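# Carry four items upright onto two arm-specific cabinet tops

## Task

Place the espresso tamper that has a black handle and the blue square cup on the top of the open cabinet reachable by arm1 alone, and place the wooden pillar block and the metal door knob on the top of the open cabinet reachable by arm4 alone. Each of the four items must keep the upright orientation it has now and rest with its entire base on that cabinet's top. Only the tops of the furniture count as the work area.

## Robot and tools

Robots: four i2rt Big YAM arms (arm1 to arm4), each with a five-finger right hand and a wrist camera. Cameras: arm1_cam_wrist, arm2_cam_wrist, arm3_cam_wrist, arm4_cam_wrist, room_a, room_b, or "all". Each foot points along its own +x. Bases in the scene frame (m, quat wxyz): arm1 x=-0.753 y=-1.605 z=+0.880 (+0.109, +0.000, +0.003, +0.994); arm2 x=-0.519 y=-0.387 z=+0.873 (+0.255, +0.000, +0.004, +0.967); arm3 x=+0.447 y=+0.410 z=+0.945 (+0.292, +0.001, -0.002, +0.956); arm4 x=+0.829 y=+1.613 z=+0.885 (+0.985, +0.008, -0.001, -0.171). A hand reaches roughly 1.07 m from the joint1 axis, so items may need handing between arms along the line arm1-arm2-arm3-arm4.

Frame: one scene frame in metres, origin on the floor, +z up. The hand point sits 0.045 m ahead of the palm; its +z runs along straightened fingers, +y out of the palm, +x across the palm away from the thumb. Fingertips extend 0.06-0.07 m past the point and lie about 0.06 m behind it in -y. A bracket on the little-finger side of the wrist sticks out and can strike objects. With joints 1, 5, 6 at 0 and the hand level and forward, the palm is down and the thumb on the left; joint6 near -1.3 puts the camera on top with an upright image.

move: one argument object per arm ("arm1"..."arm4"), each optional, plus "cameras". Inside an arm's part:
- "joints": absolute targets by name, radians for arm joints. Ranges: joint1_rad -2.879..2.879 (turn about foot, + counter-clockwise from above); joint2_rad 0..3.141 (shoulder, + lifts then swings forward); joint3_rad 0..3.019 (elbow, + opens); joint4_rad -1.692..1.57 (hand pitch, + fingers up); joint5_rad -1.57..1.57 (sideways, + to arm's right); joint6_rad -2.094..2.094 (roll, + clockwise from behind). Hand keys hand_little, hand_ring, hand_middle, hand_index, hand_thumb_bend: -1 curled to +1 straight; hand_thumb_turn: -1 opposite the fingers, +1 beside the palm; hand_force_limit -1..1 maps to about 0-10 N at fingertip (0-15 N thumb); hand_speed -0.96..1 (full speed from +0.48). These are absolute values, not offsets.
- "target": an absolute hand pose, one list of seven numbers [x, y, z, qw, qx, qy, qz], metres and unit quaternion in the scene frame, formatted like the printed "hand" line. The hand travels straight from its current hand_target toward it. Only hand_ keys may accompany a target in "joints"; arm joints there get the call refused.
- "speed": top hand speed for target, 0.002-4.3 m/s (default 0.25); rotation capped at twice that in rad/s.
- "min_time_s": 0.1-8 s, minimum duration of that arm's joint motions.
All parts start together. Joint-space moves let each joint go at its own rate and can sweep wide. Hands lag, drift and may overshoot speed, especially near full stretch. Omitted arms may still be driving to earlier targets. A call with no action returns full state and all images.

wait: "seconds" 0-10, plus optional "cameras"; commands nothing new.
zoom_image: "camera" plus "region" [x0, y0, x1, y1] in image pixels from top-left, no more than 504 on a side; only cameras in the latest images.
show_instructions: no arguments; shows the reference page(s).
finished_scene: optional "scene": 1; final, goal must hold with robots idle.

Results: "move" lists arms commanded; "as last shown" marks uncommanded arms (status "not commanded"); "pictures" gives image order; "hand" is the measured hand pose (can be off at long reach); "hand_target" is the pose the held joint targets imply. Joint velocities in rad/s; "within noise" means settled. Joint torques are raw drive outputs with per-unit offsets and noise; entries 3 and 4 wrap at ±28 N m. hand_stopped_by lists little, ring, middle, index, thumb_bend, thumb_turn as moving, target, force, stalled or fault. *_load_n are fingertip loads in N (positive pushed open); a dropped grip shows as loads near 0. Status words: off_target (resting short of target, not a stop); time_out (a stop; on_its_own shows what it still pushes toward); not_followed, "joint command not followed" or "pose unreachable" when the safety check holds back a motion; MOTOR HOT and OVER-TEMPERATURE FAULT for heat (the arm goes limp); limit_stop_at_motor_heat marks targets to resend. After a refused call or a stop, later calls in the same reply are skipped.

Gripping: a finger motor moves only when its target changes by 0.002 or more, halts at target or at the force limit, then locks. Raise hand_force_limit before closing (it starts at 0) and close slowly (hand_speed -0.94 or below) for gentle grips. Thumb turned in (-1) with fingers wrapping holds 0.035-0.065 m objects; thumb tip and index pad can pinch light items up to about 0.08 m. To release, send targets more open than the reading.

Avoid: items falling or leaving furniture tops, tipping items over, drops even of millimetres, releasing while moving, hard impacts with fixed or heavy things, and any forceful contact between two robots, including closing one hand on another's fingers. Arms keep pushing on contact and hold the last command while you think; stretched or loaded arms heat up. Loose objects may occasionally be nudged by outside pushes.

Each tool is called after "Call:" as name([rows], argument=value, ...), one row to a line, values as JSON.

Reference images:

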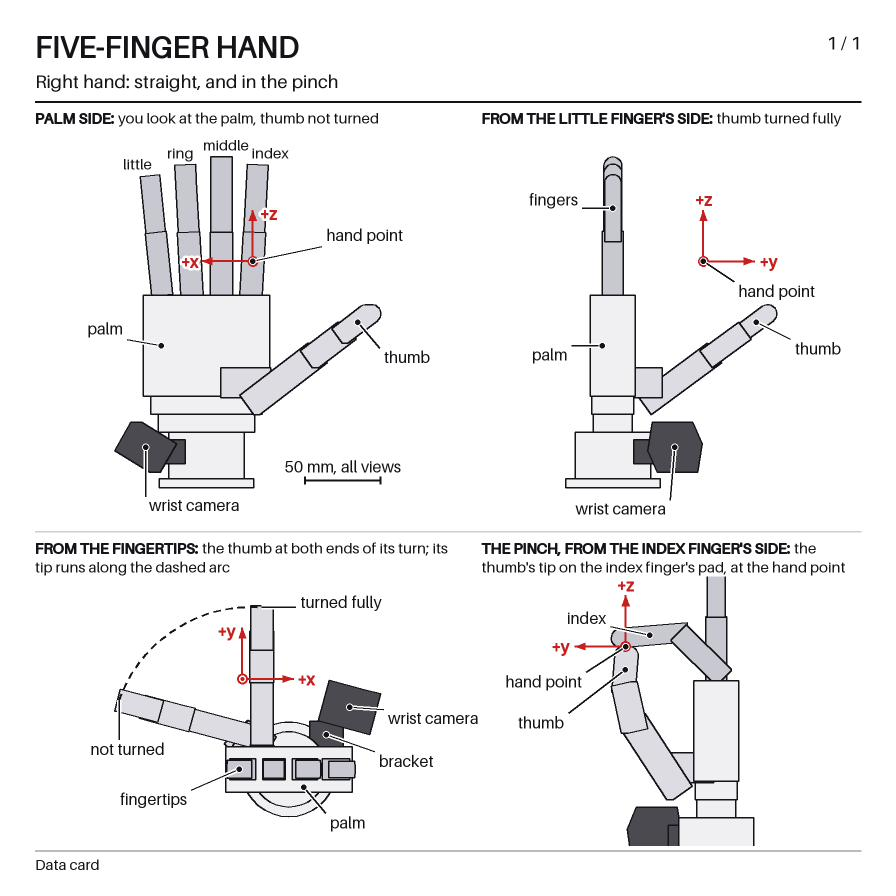

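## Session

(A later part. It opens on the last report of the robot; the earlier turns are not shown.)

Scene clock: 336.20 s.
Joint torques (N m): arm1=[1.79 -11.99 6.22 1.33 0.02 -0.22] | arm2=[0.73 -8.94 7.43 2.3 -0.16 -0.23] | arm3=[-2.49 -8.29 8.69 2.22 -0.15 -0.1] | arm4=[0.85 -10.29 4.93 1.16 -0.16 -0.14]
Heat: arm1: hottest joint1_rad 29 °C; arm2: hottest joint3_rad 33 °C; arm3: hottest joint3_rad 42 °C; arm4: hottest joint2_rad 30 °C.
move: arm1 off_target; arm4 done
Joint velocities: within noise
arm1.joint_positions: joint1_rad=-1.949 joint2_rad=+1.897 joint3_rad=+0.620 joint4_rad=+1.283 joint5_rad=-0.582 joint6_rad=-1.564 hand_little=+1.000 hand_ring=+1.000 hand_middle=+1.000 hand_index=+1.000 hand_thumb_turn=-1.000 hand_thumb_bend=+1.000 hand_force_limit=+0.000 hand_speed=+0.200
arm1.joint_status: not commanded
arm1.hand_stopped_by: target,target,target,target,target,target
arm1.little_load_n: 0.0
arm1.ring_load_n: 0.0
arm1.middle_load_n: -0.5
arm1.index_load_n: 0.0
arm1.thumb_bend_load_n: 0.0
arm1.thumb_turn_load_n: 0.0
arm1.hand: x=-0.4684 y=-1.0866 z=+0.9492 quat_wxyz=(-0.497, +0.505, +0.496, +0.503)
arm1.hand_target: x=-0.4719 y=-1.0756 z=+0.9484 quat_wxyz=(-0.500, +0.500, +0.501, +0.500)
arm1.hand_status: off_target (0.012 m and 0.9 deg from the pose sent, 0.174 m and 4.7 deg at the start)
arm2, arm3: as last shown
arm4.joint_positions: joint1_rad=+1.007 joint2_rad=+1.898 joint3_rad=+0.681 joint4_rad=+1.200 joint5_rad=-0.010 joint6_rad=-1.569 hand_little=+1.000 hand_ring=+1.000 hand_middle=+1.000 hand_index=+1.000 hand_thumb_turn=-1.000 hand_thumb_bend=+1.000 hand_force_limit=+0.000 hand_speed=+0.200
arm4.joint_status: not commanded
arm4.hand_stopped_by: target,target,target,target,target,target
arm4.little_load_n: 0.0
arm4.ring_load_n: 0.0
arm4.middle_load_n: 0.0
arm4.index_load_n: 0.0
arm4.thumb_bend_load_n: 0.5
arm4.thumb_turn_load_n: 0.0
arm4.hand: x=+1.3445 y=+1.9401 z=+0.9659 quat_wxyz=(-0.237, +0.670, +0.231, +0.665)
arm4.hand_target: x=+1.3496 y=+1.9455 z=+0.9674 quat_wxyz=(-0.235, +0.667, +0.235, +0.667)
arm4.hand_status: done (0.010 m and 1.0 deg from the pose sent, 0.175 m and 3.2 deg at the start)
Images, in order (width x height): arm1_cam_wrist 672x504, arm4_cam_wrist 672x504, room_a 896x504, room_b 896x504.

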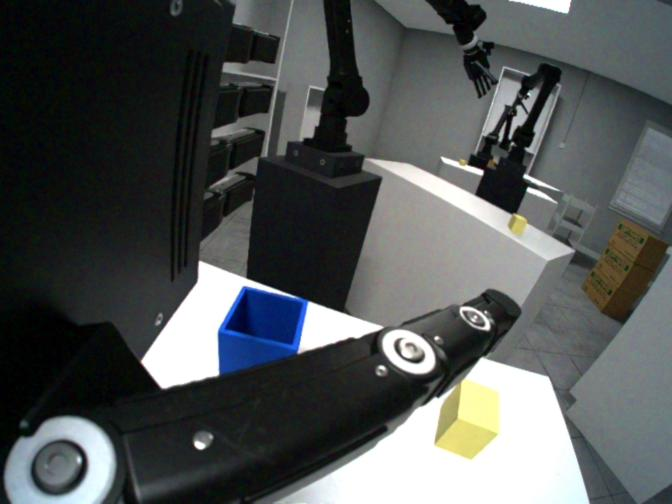

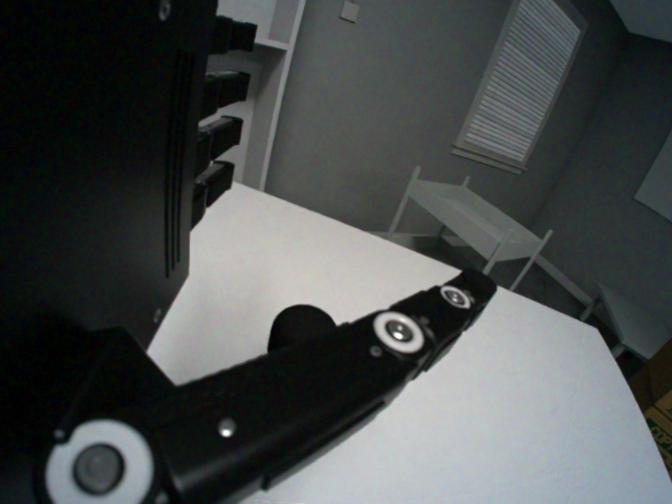

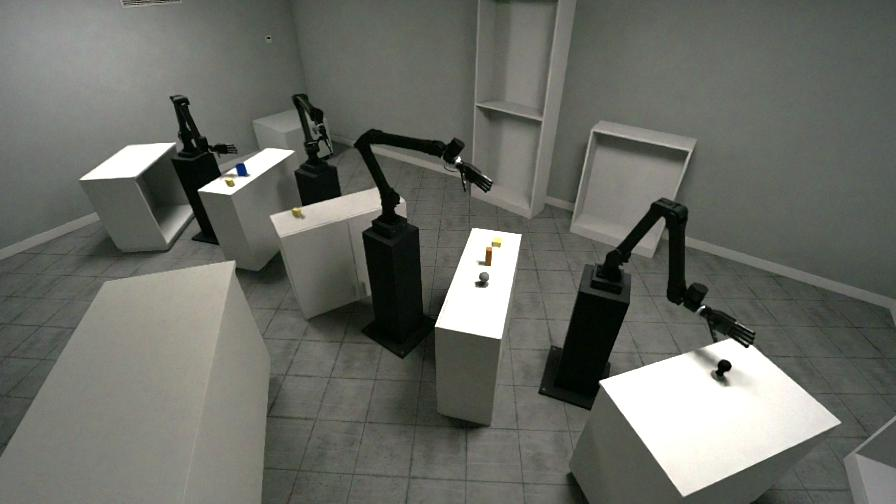

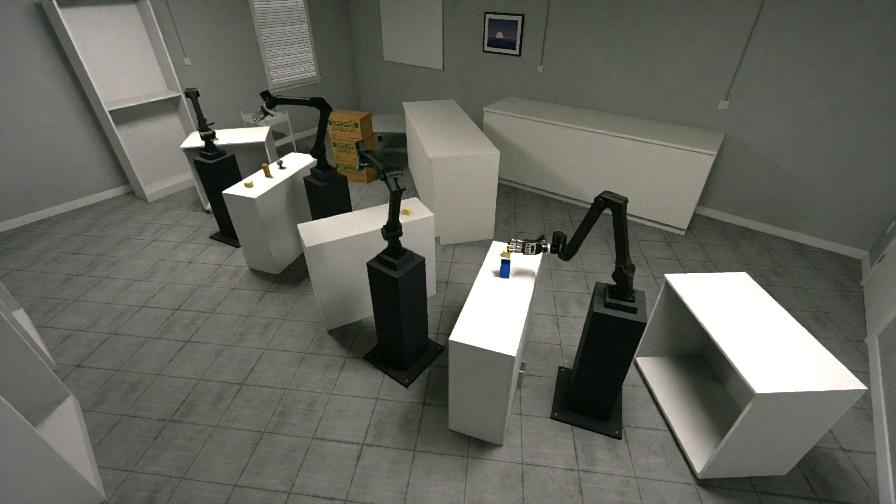

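Call:
move(arm1={"target":[-0.475,-1.155,0.93,-0.5,0.5,0.5,0.5],"speed":0.15}, arm4={"target":[1.318,1.912,0.95,-0.2378,0.666,0.2378,0.666],"speed":0.15})

Call:
move(arm1={"target":[-0.475,-1.155,0.835,-0.5,0.5,0.5,0.5],"speed":0.12}, arm4={"target":[1.318,1.912,0.86,-0.2378,0.666,0.2378,0.666],"speed":0.12}, cameras=["arm1_cam_wrist","arm4_cam_wrist","room_a","room_b"])

Scene clock: 400.77 s.
Joint torques (N m): arm1=[0.26 -9.82 2.5 2.33 0.01 -0.16] | arm2=[0.73 -9 7.45 2.29 -0.16 -0.23] | arm3=[-2.73 -8.23 8.77 2.33 -0.14 -0.11] | arm4=[0.32 -9.58 2.84 2.3 -0.15 -0.14]
Heat: arm1: hottest joint2_rad 30 °C; arm2: hottest joint3_rad 33 °C; arm3: hottest joint3_rad 42 °C; arm4: hottest joint2_rad 31 °C.
move: arm1 done; arm4 done
Joint velocities: within noise
arm1.joint_positions: joint1_rad=-2.044 joint2_rad=+1.912 joint3_rad=+0.470 joint4_rad=+1.441 joint5_rad=-0.706 joint6_rad=-1.564 hand_little=+1.000 hand_ring=+1.000 hand_middle=+1.000 hand_index=+1.000 hand_thumb_turn=-1.000 hand_thumb_bend=+1.000 hand_force_limit=+0.000 hand_speed=+0.200
arm1.joint_status: not commanded
arm1.hand_stopped_by: target,target,target,target,target,target
arm1.little_load_n: 0.0
arm1.ring_load_n: 0.0
arm1.middle_load_n: 0.0
arm1.index_load_n: 0.5
arm1.thumb_bend_load_n: 0.0
arm1.thumb_turn_load_n: 0.0
arm1.hand: x=-0.4806 y=-1.1512 z=+0.9314 quat_wxyz=(-0.504, +0.500, +0.503, +0.493)
arm1.hand_target: x=-0.4771 y=-1.1546 z=+0.9310 quat_wxyz=(-0.502, +0.499, +0.501, +0.498)
arm1.hand_status: done (0.007 m and 1.0 deg from the pose sent, 0.071 m and 0.9 deg at the start)
arm2, arm3: as last shown
arm3.ring_load_n: -0.5
arm4.joint_positions: joint1_rad=+0.991 joint2_rad=+1.906 joint3_rad=+0.572 joint4_rad=+1.301 joint5_rad=-0.040 joint6_rad=-1.569 hand_little=+1.000 hand_ring=+1.000 hand_middle=+1.000 hand_index=+1.000 hand_thumb_turn=-1.000 hand_thumb_bend=+1.000 hand_force_limit=+0.000 hand_speed=+0.200
arm4.joint_status: not commanded
arm4.hand_stopped_by: target,target,target,target,target,target
arm4.little_load_n: 0.0
arm4.ring_load_n: 0.0
arm4.middle_load_n: 0.0
arm4.index_load_n: 0.0
arm4.thumb_bend_load_n: 0.0
arm4.thumb_turn_load_n: 0.0
arm4.hand: x=+1.3150 y=+1.9137 z=+0.9468 quat_wxyz=(-0.240, +0.673, +0.237, +0.658)
arm4.hand_target: x=+1.3178 y=+1.9119 z=+0.9508 quat_wxyz=(-0.238, +0.666, +0.237, +0.666)
arm4.hand_status: done (0.005 m and 1.3 deg from the pose sent, 0.042 m and 1.0 deg at the start)
pictures: none

Scene clock: 402.17 s.
Joint torques (N m): arm1=[0.56 -13.16 1.69 2.47 -0.11 -0.25] | arm2=[0.73 -8.94 7.43 2.3 -0.16 -0.23] | arm3=[-2.55 -8.7 8.65 2.25 -0.12 -0.08] | arm4=[0.21 -11.28 1.61 2.3 -0.13 -0.14]
Heat: arm1: hottest joint2_rad 30 °C; arm2: hottest joint3_rad 33 °C; arm3: hottest joint3_rad 42 °C; arm4: hottest joint2_rad 31 °C.
move: arm1 off_target; arm4 off_target
Joint velocities: within noise
arm1.joint_positions: joint1_rad=-2.044 joint2_rad=+2.211 joint3_rad=+0.531 joint4_rad=+1.549 joint5_rad=-0.709 joint6_rad=-1.613 hand_little=+1.000 hand_ring=+1.000 hand_middle=+1.000 hand_index=+1.000 hand_thumb_turn=-1.000 hand_thumb_bend=+1.000 hand_force_limit=+0.000 hand_speed=+0.200
arm1.joint_status: not commanded
arm1.hand_stopped_by: target,target,target,target,target,target
arm1.little_load_n: 0.0
arm1.ring_load_n: 0.0
arm1.middle_load_n: 0.0
arm1.index_load_n: 0.0
arm1.thumb_bend_load_n: 0.0
arm1.thumb_turn_load_n: 0.0
arm1.hand: x=-0.4839 y=-1.1566 z=+0.8291 quat_wxyz=(-0.488, +0.531, +0.520, +0.458)
arm1.hand_target: x=-0.4744 y=-1.1561 z=+0.8359 quat_wxyz=(-0.483, +0.521, +0.520, +0.475)
arm1.hand_status: off_target (0.011 m and 6.6 deg from the pose sent, 0.097 m and 1.0 deg at the start; a joint's target at an end of its range on 33 of 42 steps)
arm2, arm3: as last shown
arm3.ring_load_n: 0.0
arm4.joint_positions: joint1_rad=+0.990 joint2_rad=+2.232 joint3_rad=+0.629 joint4_rad=+1.544 joint5_rad=-0.042 joint6_rad=-1.569 hand_little=+1.000 hand_ring=+1.000 hand_middle=+1.000 hand_index=+1.000 hand_thumb_turn=-1.000 hand_thumb_bend=+1.000 hand_force_limit=+0.000 hand_speed=+0.200
arm4.joint_status: not commanded
arm4.hand_stopped_by: target,target,target,target,target,target
arm4.little_load_n: 0.0
arm4.ring_load_n: 0.0
arm4.middle_load_n: 0.0
arm4.index_load_n: 0.0
arm4.thumb_bend_load_n: 0.0
arm4.thumb_turn_load_n: 0.0
arm4.hand: x=+1.3112 y=+1.9111 z=+0.8504 quat_wxyz=(-0.237, +0.682, +0.240, +0.649)
arm4.hand_target: x=+1.3179 y=+1.9114 z=+0.8611 quat_wxyz=(-0.236, +0.670, +0.238, +0.663)
arm4.hand_status: off_target (0.012 m and 2.8 deg from the pose sent, 0.087 m and 1.3 deg at the start; a joint's target at an end of its range on 19 of 42 steps)
Images, in order (width x height): arm1_cam_wrist 672x504, arm4_cam_wrist 672x504, room_a 896x504, room_b 896x504.

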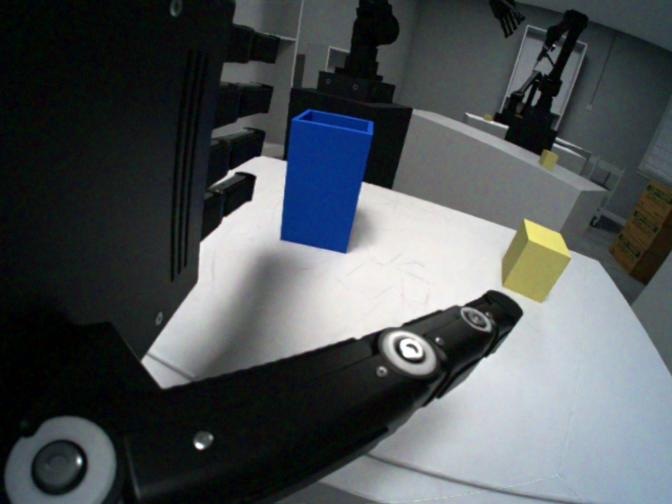

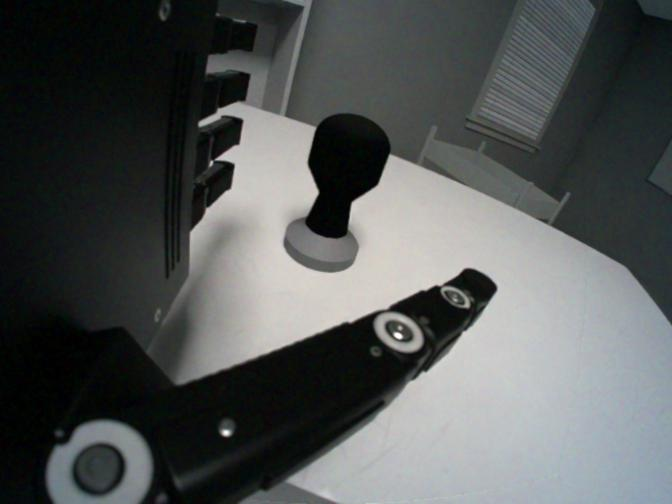

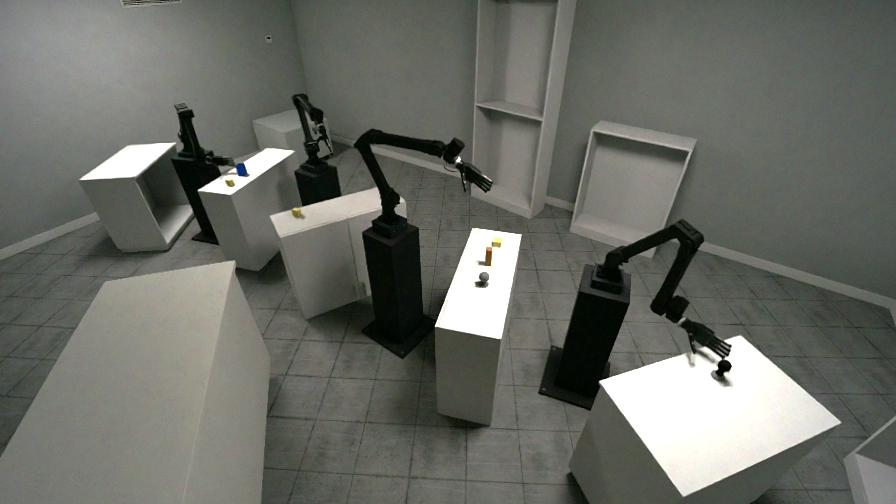

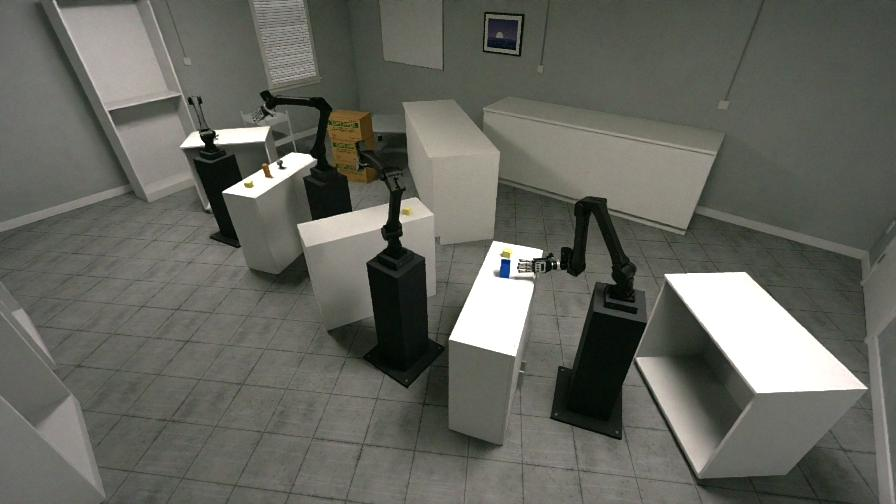

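Call:
move(arm1={"target":[-0.478,-1.08,0.82,-0.5,0.5,0.5,0.5],"speed":0.1}, arm4={"target":[1.367,1.941,0.855,-0.2378,0.666,0.2378,0.666],"speed":0.1}, cameras=["arm1_cam_wrist","arm4_cam_wrist"])

Scene clock: 434.30 s.
Joint torques (N m): arm1=[2.08 -14.33 2.36 2.55 0.13 -0.05] | arm2=[0.79 -9 7.42 2.29 -0.16 -0.23] | arm3=[-2.26 -8.7 8.58 2.33 -0.11 -0.11] | arm4=[0.21 -11.93 2.61 1.16 -0.16 -0.14]
Heat: arm1: hottest joint2_rad 30 °C; arm2: hottest joint3_rad 33 °C; arm3: hottest joint3_rad 43 °C; arm4: hottest joint2_rad 32 °C.
move: arm1 off_target; arm4 done
Joint velocities: within noise
arm1.joint_positions: joint1_rad=-1.932 joint2_rad=+2.311 joint3_rad=+0.717 joint4_rad=+1.549 joint5_rad=-0.582 joint6_rad=-1.597 hand_little=+1.000 hand_ring=+1.000 hand_middle=+1.000 hand_index=+1.000 hand_thumb_turn=-1.000 hand_thumb_bend=+1.000 hand_force_limit=+0.000 hand_speed=+0.200
arm1.joint_status: not commanded
arm1.hand_stopped_by: target,target,target,target,target,target
arm1.little_load_n: 0.0
arm1.ring_load_n: 0.0
arm1.middle_load_n: 0.0
arm1.index_load_n: 0.0
arm1.thumb_bend_load_n: 0.0
arm1.thumb_turn_load_n: 0.0
arm1.hand: x=-0.4771 y=-1.0839 z=+0.8180 quat_wxyz=(-0.489, +0.510, +0.511, +0.489)
arm1.hand_target: x=-0.4826 y=-1.0775 z=+0.8186 quat_wxyz=(-0.497, +0.503, +0.509, +0.490)
arm1.hand_status: off_target (0.005 m and 2.5 deg from the pose sent, 0.077 m and 6.6 deg at the start; a joint's target at an end of its range on 39 of 39 steps)
arm2, arm3: as last shown
arm4.joint_positions: joint1_rad=+0.974 joint2_rad=+2.265 joint3_rad=+0.790 joint4_rad=+1.467 joint5_rad=-0.059 joint6_rad=-1.569 hand_little=+1.000 hand_ring=+1.000 hand_middle=+1.000 hand_index=+1.000 hand_thumb_turn=-1.000 hand_thumb_bend=+1.000 hand_force_limit=+0.000 hand_speed=+0.200
arm4.joint_status: not commanded
arm4.hand_stopped_by: target,target,target,target,target,target
arm4.little_load_n: 0.0
arm4.ring_load_n: 0.0
arm4.middle_load_n: 0.0
arm4.index_load_n: 0.0
arm4.thumb_bend_load_n: 0.0
arm4.thumb_turn_load_n: 0.0
arm4.hand: x=+1.3623 y=+1.9418 z=+0.8574 quat_wxyz=(-0.243, +0.665, +0.235, +0.666)
arm4.hand_target: x=+1.3673 y=+1.9409 z=+0.8545 quat_wxyz=(-0.238, +0.666, +0.238, +0.666)
arm4.hand_status: done (0.005 m and 0.7 deg from the pose sent, 0.063 m and 2.8 deg at the start)
Images, in order (width x height): arm1_cam_wrist 672x504, arm4_cam_wrist 672x504.

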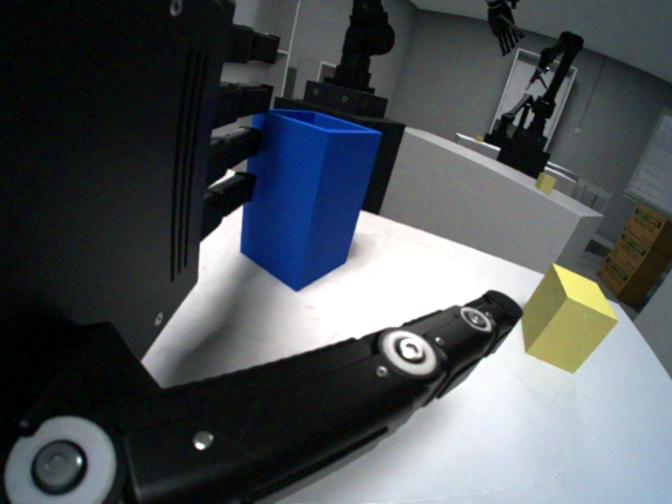

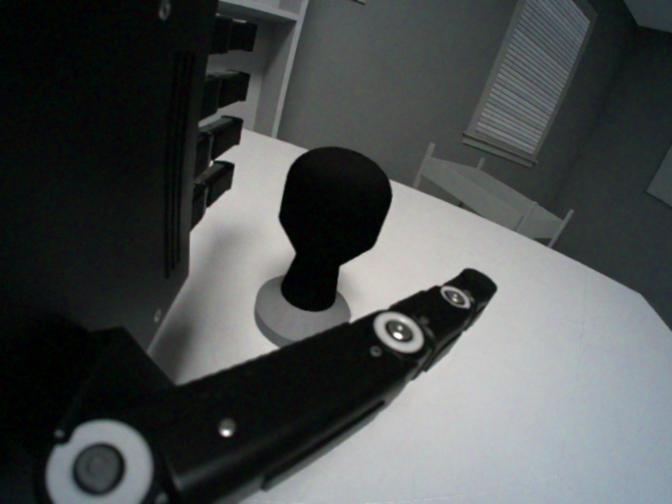

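Call:
move(arm1={"target":[-0.465,-1.15,0.84,-0.5,0.5,0.5,0.5],"speed":0.1}, arm4={"target":[1.404,1.969,0.840,-0.2378,0.666,0.2378,0.666],"speed":0.1}, cameras=["arm1_cam_wrist","arm4_cam_wrist","room_a","room_b"])

Call:
zoom_image(camera="arm1_cam_wrist", region=[230, 90, 430, 290])

Scene clock: 453.80 s.
Joint torques (N m): arm1=[0.38 -14.56 0.49 2.56 -0.12 -0.34] | arm2=[0.79 -9 7.43 2.32 -0.16 -0.23] | arm3=[-2.61 -8.41 8.61 2.3 -0.15 -0.08] | arm4=[0.44 -13.1 3.44 1.17 -0.05 -0.15]
Heat: arm1: hottest joint2_rad 30 °C; arm2: hottest joint3_rad 33 °C; arm3: hottest joint3_rad 43 °C; arm4: hottest joint2_rad 32 °C.
move: arm1 off_target; arm4 done
Joint velocities: within noise
arm1.joint_positions: joint1_rad=-2.067 joint2_rad=+2.236 joint3_rad=+0.576 joint4_rad=+1.549 joint5_rad=-0.725 joint6_rad=-1.598 hand_little=+1.000 hand_ring=+1.000 hand_middle=+1.000 hand_index=+1.000 hand_thumb_turn=-1.000 hand_thumb_bend=+1.000 hand_force_limit=+0.000 hand_speed=+0.200
arm1.joint_status: not commanded
arm1.hand_stopped_by: target,target,target,target,target,target
arm1.little_load_n: 0.0
arm1.ring_load_n: 0.0
arm1.middle_load_n: 0.0
arm1.index_load_n: 0.0
arm1.thumb_bend_load_n: 0.0
arm1.thumb_turn_load_n: 0.5
arm1.hand: x=-0.4672 y=-1.1506 z=+0.8257 quat_wxyz=(-0.491, +0.530, +0.513, +0.463)
arm1.hand_target: x=-0.4600 y=-1.1519 z=+0.8416 quat_wxyz=(-0.487, +0.516, +0.513, +0.483)
arm1.hand_status: off_target (0.015 m and 5.7 deg from the pose sent, 0.071 m and 2.5 deg at the start; a joint's target at an end of its range on 41 of 41 steps)
arm2, arm3: as last shown
arm3.thumb_turn_load_n: 0.0
arm4.joint_positions: joint1_rad=+0.974 joint2_rad=+2.331 joint3_rad=+0.931 joint4_rad=+1.386 joint5_rad=-0.059 joint6_rad=-1.569 hand_little=+1.000 hand_ring=+1.000 hand_middle=+1.000 hand_index=+1.000 hand_thumb_turn=-1.000 hand_thumb_bend=+1.000 hand_force_limit=+0.000 hand_speed=+0.200
arm4.joint_status: not commanded
arm4.hand_stopped_by: target,target,target,target,target,target
arm4.little_load_n: 0.0
arm4.ring_load_n: 0.0
arm4.middle_load_n: 0.0
arm4.index_load_n: 0.0
arm4.thumb_bend_load_n: 0.0
arm4.thumb_turn_load_n: 0.0
arm4.hand: x=+1.3979 y=+1.9680 z=+0.8402 quat_wxyz=(-0.243, +0.667, +0.236, +0.664)
arm4.hand_target: x=+1.4037 y=+1.9684 z=+0.8391 quat_wxyz=(-0.238, +0.666, +0.238, +0.666)
arm4.hand_status: done (0.006 m and 0.7 deg from the pose sent, 0.053 m and 0.7 deg at the start)
Images, in order (width x height): arm1_cam_wrist 672x504, arm4_cam_wrist 672x504, room_a 896x504, room_b 896x504.

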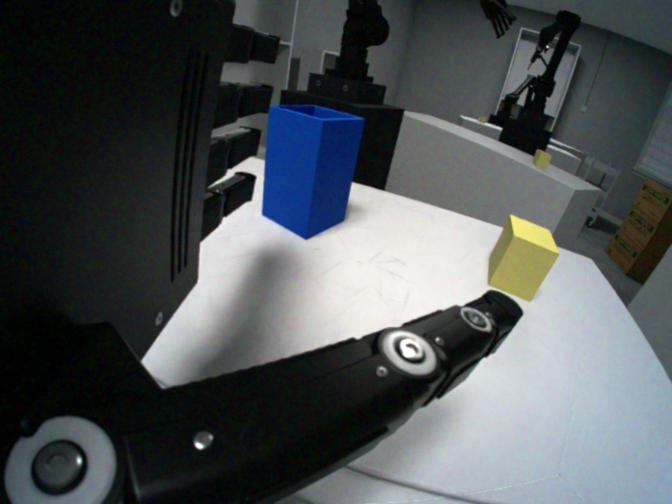

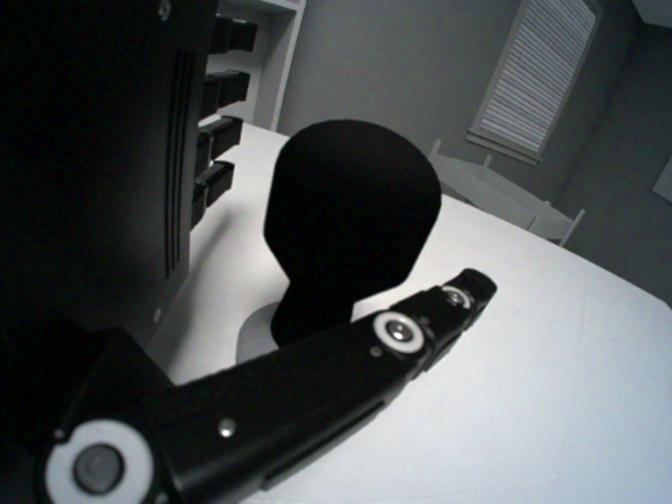

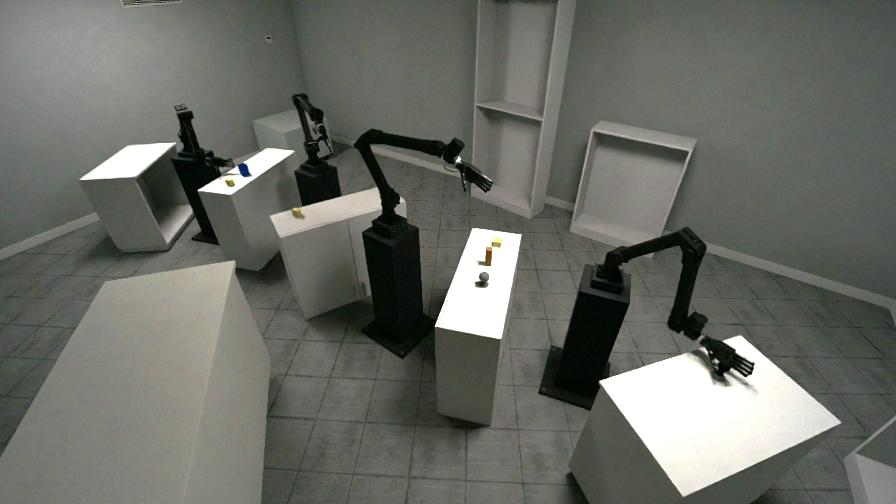

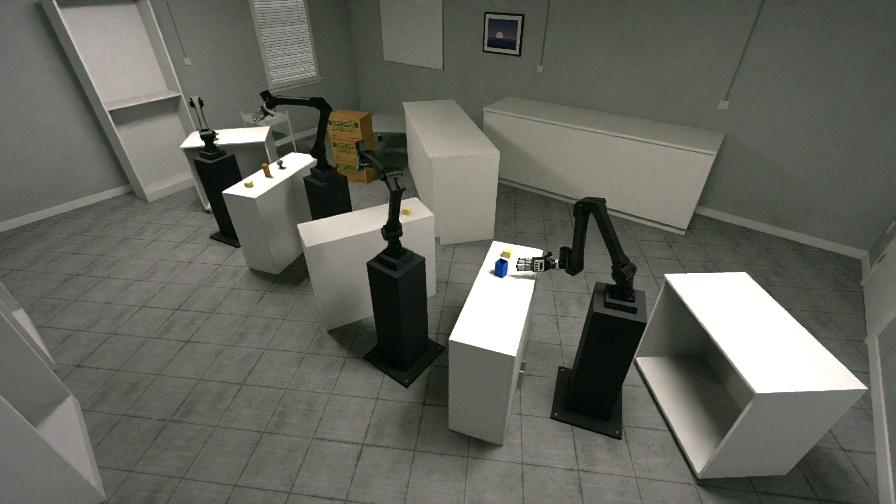

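Scaled by 2.520 from the camera's image (finer frame: 960x720).

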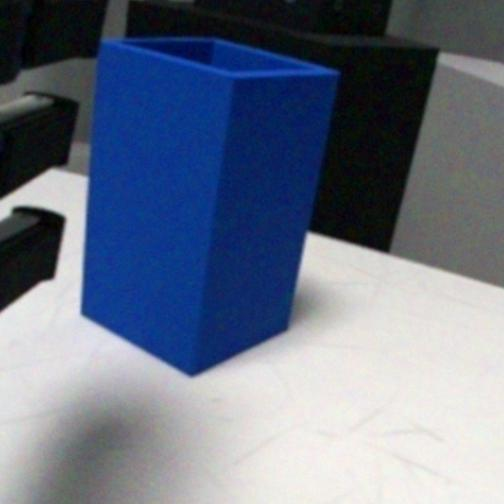

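Call:
zoom_image(camera="room_a", region=[680, 320, 780, 400])

Scaled by 5.040 from the camera's image (finer frame: 1280x720).

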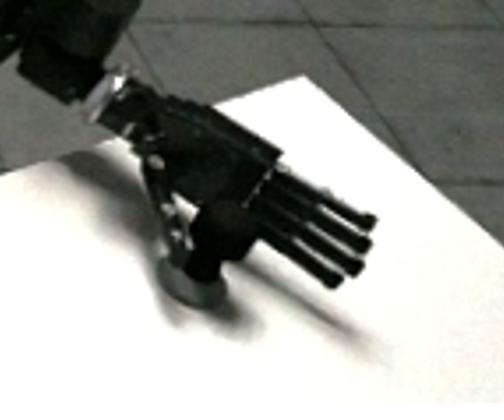

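Call:
move(arm4={"joints":{"hand_force_limit":-0.3,"hand_speed":-0.9,"hand_index":-0.6,"hand_middle":-0.6,"hand_ring":-0.6,"hand_little":-0.6,"hand_thumb_bend":-0.3}}, cameras=["arm4_cam_wrist","room_a"])

Scene clock: 477.57 s.
Joint torques (N m): arm1=[0.21 -14.97 0.27 2.43 -0.07 -0.31] | arm2=[0.79 -9 7.43 2.3 -0.16 -0.23] | arm3=[-2.37 -8.76 8.66 2.35 -0.14 -0.08] | arm4=[0.56 -13.1 3.44 1.17 -0.07 -0.16]
Heat: arm1: hottest joint2_rad 32 °C; arm2: hottest joint3_rad 33 °C; arm3: hottest joint3_rad 43 °C; arm4: hottest joint2_rad 33 °C.
move: arm4 off_target
Joint velocities: within noise
arm1: as last shown
arm2.joint_positions: joint1_rad=-2.006 joint2_rad=+1.184 joint3_rad=+1.134 joint4_rad=-0.502 joint5_rad=+0.004 joint6_rad=-1.283 hand_little=+1.000 hand_ring=+1.000 hand_middle=+1.000 hand_index=+1.000 hand_thumb_turn=-1.000 hand_thumb_bend=+1.000 hand_force_limit=+0.000 hand_speed=+0.200
arm2.joint_status: not commanded
arm2.hand_stopped_by: target,target,target,target,target,target
arm2.little_load_n: 0.0
arm2.ring_load_n: 0.0
arm2.middle_load_n: 0.0
arm2.index_load_n: 0.0
arm2.thumb_bend_load_n: 0.0
arm2.thumb_turn_load_n: 0.0
arm2.hand: x=-0.0600 y=-0.1191 z=+1.1779 quat_wxyz=(-0.209, +0.862, +0.145, +0.438)
arm2.hand_target: x=-0.0555 y=-0.1196 z=+1.1815 quat_wxyz=(-0.209, +0.856, +0.150, +0.447)
arm2.hand_status: not commanded
arm3.joint_positions: joint1_rad=-1.256 joint2_rad=+1.179 joint3_rad=+1.125 joint4_rad=-0.500 joint5_rad=+0.004 joint6_rad=-1.290 hand_little=+1.000 hand_ring=+1.000 hand_middle=+1.000 hand_index=+1.000 hand_thumb_turn=-1.000 hand_thumb_bend=+1.000 hand_force_limit=+0.000 hand_speed=+0.200
arm3.joint_status: not commanded
arm3.hand_stopped_by: target,target,target,target,target,target
arm3.little_load_n: 0.0
arm3.ring_load_n: 0.0
arm3.middle_load_n: 0.0
arm3.index_load_n: 0.0
arm3.thumb_bend_load_n: 0.0
arm3.thumb_turn_load_n: 0.0
arm3.hand: x=+0.6406 y=+0.8996 z=+1.2514 quat_wxyz=(-0.345, +0.764, +0.422, +0.345)
arm3.hand_target: x=+0.6436 y=+0.9043 z=+1.2558 quat_wxyz=(-0.350, +0.758, +0.423, +0.352)
arm3.hand_status: not commanded
arm4.joint_positions: joint1_rad=+0.973 joint2_rad=+2.331 joint3_rad=+0.931 joint4_rad=+1.386 joint5_rad=-0.059 joint6_rad=-1.569 hand_little=-0.600 hand_ring=-0.116 hand_middle=-0.088 hand_index=-0.228 hand_thumb_turn=-1.000 hand_thumb_bend=+0.434 hand_force_limit=-0.300 hand_speed=-0.900
arm4.joint_status: hand_ring off_target (ended at -0.116, target -0.600); hand_middle off_target (ended at -0.088, target -0.600); hand_index off_target (ended at -0.228, target -0.600); hand_thumb_bend off_target (ended at +0.434, target -0.300); the others done
arm4.hand_stopped_by: target,force,force,force,force,target
arm4.little_load_n: 0.0
arm4.ring_load_n: 1.5
arm4.middle_load_n: 0.0
arm4.index_load_n: 3.5
arm4.thumb_bend_load_n: 4.5
arm4.thumb_turn_load_n: 0.0
arm4.hand: x=+1.3984 y=+1.9671 z=+0.8402 quat_wxyz=(-0.242, +0.667, +0.235, +0.664)
arm4.hand_target: x=+1.4035 y=+1.9688 z=+0.8391 quat_wxyz=(-0.238, +0.666, +0.238, +0.665)
arm4.hand_status: not commanded
Images, in order (width x height): arm4_cam_wrist 672x504, room_a 896x504.

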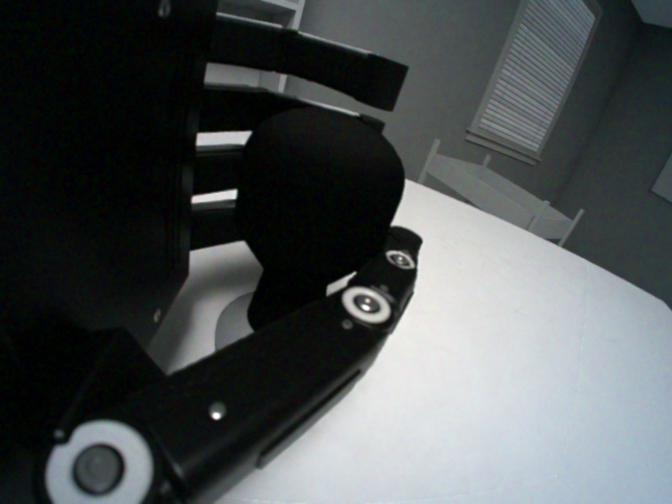

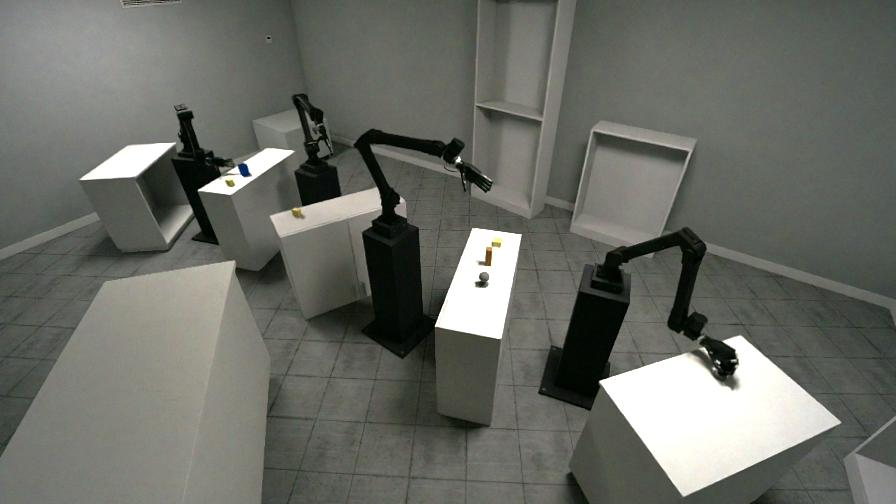

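Call:
move(arm4={"joints":{"hand_force_limit":0.1,"hand_speed":-0.9,"hand_index":-0.65,"hand_middle":-0.5,"hand_ring":-0.5,"hand_thumb_bend":0.0}}, cameras=["arm4_cam_wrist","room_a"])

Call:
zoom_image(camera="room_a", region=[680, 320, 780, 400])

Scene clock: 481.07 s.
Joint torques (N m): arm1=[0.44 -15.09 0.47 2.39 -0.13 -0.28] | arm2=[0.73 -9 7.43 2.3 -0.16 -0.23] | arm3=[-2.84 -8.7 8.59 2.33 -0.12 -0.11] | arm4=[0.56 -13.1 3.41 1.17 -0.07 -0.15]
Heat: arm1: hottest joint2_rad 32 °C; arm2: hottest joint3_rad 33 °C; arm3: hottest joint3_rad 43 °C; arm4: hottest joint2_rad 33 °C.
move: arm4 off_target
Joint velocities: within noise
arm1, arm2, arm3: as last shown
arm1.thumb_turn_load_n: 0.0
arm4.joint_positions: joint1_rad=+0.973 joint2_rad=+2.331 joint3_rad=+0.931 joint4_rad=+1.384 joint5_rad=-0.065 joint6_rad=-1.573 hand_little=-0.600 hand_ring=-0.160 hand_middle=-0.140 hand_index=-0.254 hand_thumb_turn=-1.000 hand_thumb_bend=+0.431 hand_force_limit=+0.100 hand_speed=-0.900
arm4.joint_status: hand_ring off_target (ended at -0.160, target -0.500); hand_middle off_target (ended at -0.140, target -0.500); hand_index off_target (ended at -0.254, target -0.650); hand_thumb_bend off_target (ended at +0.431, target +0.000); the others done
arm4.hand_stopped_by: target,force,force,force,force,target
arm4.little_load_n: 0.0
arm4.ring_load_n: 4.5
arm4.middle_load_n: 7.0
arm4.index_load_n: 3.5
arm4.thumb_bend_load_n: 12.5
arm4.thumb_turn_load_n: 2.0
arm4.hand: x=+1.3980 y=+1.9681 z=+0.8400 quat_wxyz=(-0.243, +0.666, +0.239, +0.664)
arm4.hand_target: x=+1.4031 y=+1.9698 z=+0.8391 quat_wxyz=(-0.239, +0.665, +0.242, +0.665)
arm4.hand_status: not commanded
Images, in order (width x height): arm4_cam_wrist 672x504, room_a 896x504.

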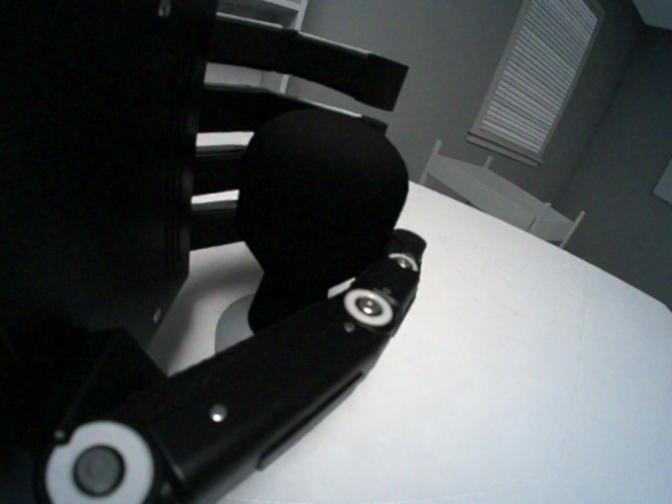

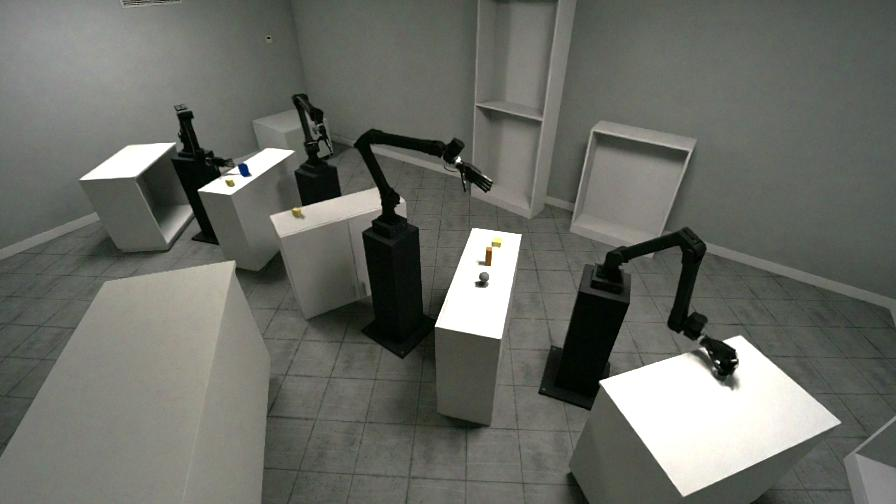

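Scaled by 5.040 from the camera's image (finer frame: 1280x720).

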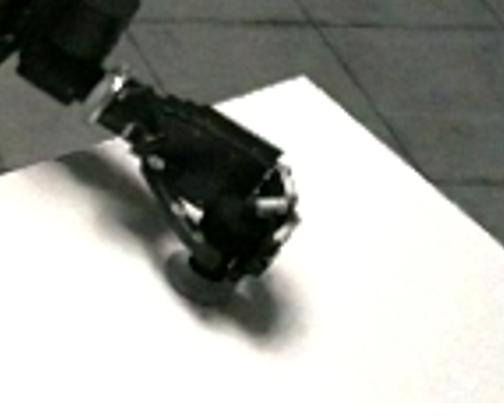

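Call:
move(arm1={"target":[-0.559,-1.144,0.84,-0.3374,0.6214,0.3374,0.6214],"speed":0.12}, arm4={"target":[1.39,1.962,1.0,-0.2378,0.666,0.2378,0.666],"speed":0.08}, cameras=["arm1_cam_wrist","arm4_cam_wrist","room_a","room_b"])

Call:
zoom_image(camera="arm1_cam_wrist", region=[230, 90, 430, 290])

Call:
zoom_image(camera="room_a", region=[660, 300, 780, 400])

Scene clock: 531.27 s.
Joint torques (N m): arm1=[1.73 -12.51 1.87 2.47 0.25 -0.03] | arm2=[0.73 -9 7.43 2.29 -0.17 -0.23] | arm3=[-2.73 -8.35 8.66 2.3 -0.12 -0.08] | arm4=[1.32 -14.8 5.22 1.69 0.06 -0.09]
Heat: arm1: hottest joint2_rad 33 °C; arm2: hottest joint3_rad 34 °C; arm3: hottest joint3_rad 43 °C; arm4: hottest joint2_rad 34 °C.
move: arm1 off_target; arm4 off_target
Joint velocities: within noise
arm1.joint_positions: joint1_rad=-1.465 joint2_rad=+2.193 joint3_rad=+0.525 joint4_rad=+1.549 joint5_rad=+0.470 joint6_rad=-1.543 hand_little=+1.000 hand_ring=+1.000 hand_middle=+1.000 hand_index=+1.000 hand_thumb_turn=-1.000 hand_thumb_bend=+1.000 hand_force_limit=+0.000 hand_speed=+0.200
arm1.joint_status: not commanded
arm1.hand_stopped_by: target,target,target,target,target,target
arm1.little_load_n: 0.0
arm1.ring_load_n: 0.0
arm1.middle_load_n: 0.0
arm1.index_load_n: 0.0
arm1.thumb_bend_load_n: 0.0
arm1.thumb_turn_load_n: 0.5
arm1.hand: x=-0.5587 y=-1.1480 z=+0.8374 quat_wxyz=(-0.307, +0.651, +0.362, +0.592)
arm1.hand_target: x=-0.5634 y=-1.1413 z=+0.8406 quat_wxyz=(-0.321, +0.647, +0.353, +0.595)
arm1.hand_status: off_target (0.005 m and 6.5 deg from the pose sent, 0.093 m and 34.0 deg at the start; a joint's target at an end of its range on 91 of 91 steps)
arm2, arm3: as last shown
arm4.joint_positions: joint1_rad=+0.973 joint2_rad=+1.913 joint3_rad=+0.810 joint4_rad=+1.031 joint5_rad=-0.056 joint6_rad=-1.572 hand_little=-0.600 hand_ring=-0.160 hand_middle=-0.140 hand_index=-0.254 hand_thumb_turn=-1.000 hand_thumb_bend=+0.431 hand_force_limit=+0.100 hand_speed=-0.900
arm4.joint_status: not commanded
arm4.hand_stopped_by: target,force,force,force,force,target
arm4.little_load_n: 0.0
arm4.ring_load_n: 3.5
arm4.middle_load_n: 7.0
arm4.index_load_n: 4.0
arm4.thumb_bend_load_n: 11.5
arm4.thumb_turn_load_n: 3.5
arm4.hand: x=+1.3864 y=+1.9562 z=+0.9660 quat_wxyz=(-0.234, +0.686, +0.241, +0.645)
arm4.hand_target: x=+1.3901 y=+1.9630 z=+0.9984 quat_wxyz=(-0.240, +0.666, +0.238, +0.665)
arm4.hand_status: off_target (0.035 m and 3.4 deg from the pose sent, 0.160 m and 0.6 deg at the start)
Images, in order (width x height): arm1_cam_wrist 672x504, arm4_cam_wrist 672x504, room_a 896x504, room_b 896x504.

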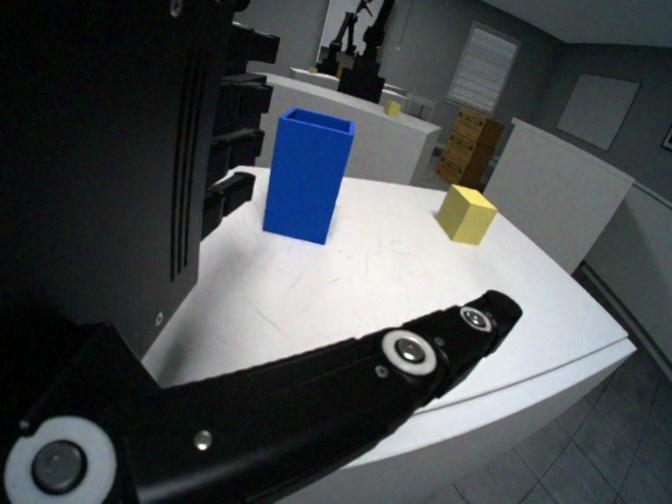

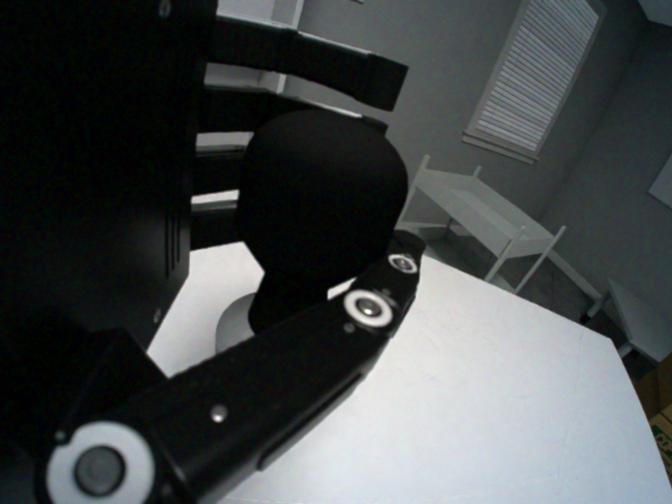

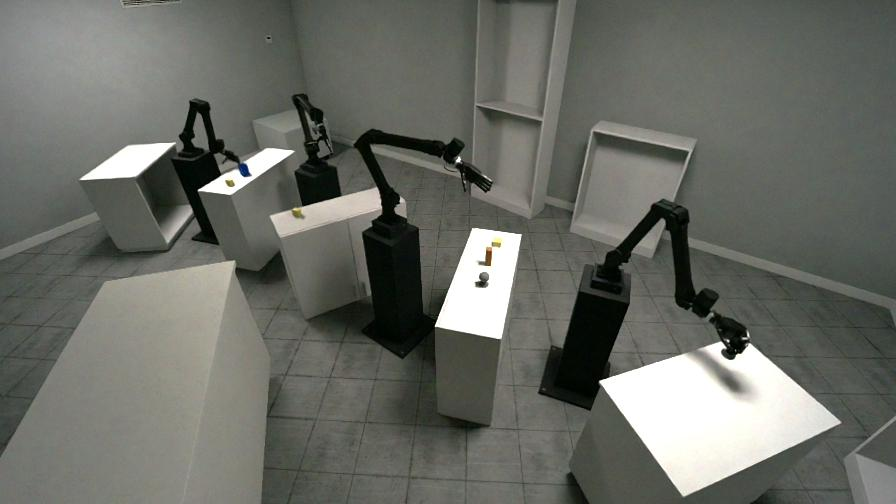

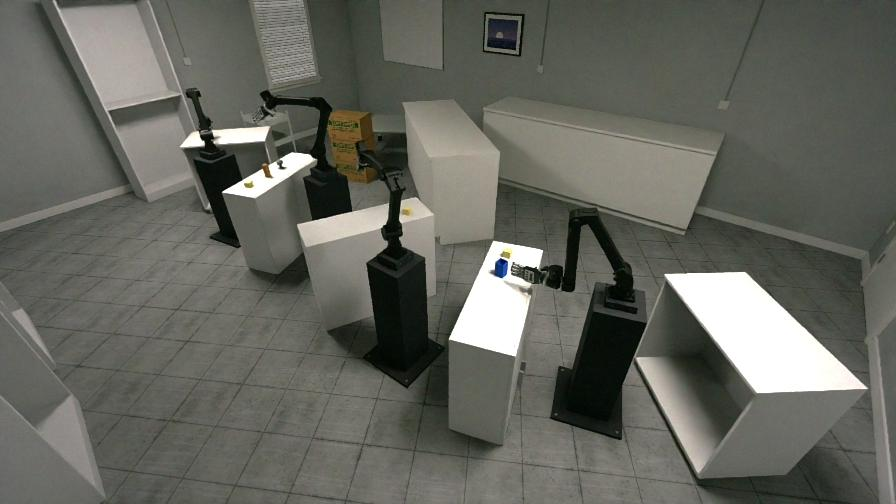

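Scaled by 2.520 from the camera's image (finer frame: 960x720).

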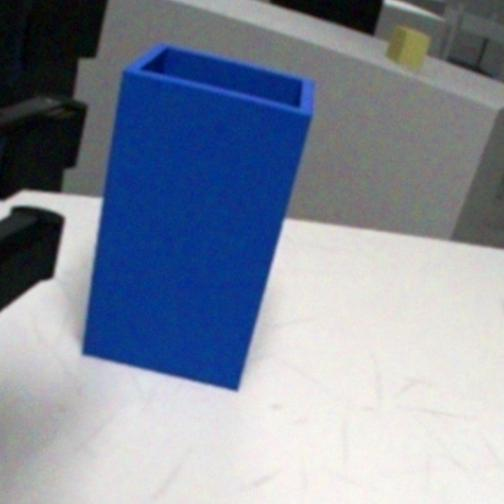

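Scaled by 4.200 from the camera's image (finer frame: 1280x720).

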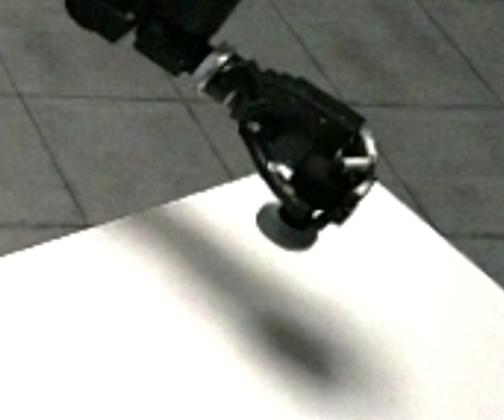

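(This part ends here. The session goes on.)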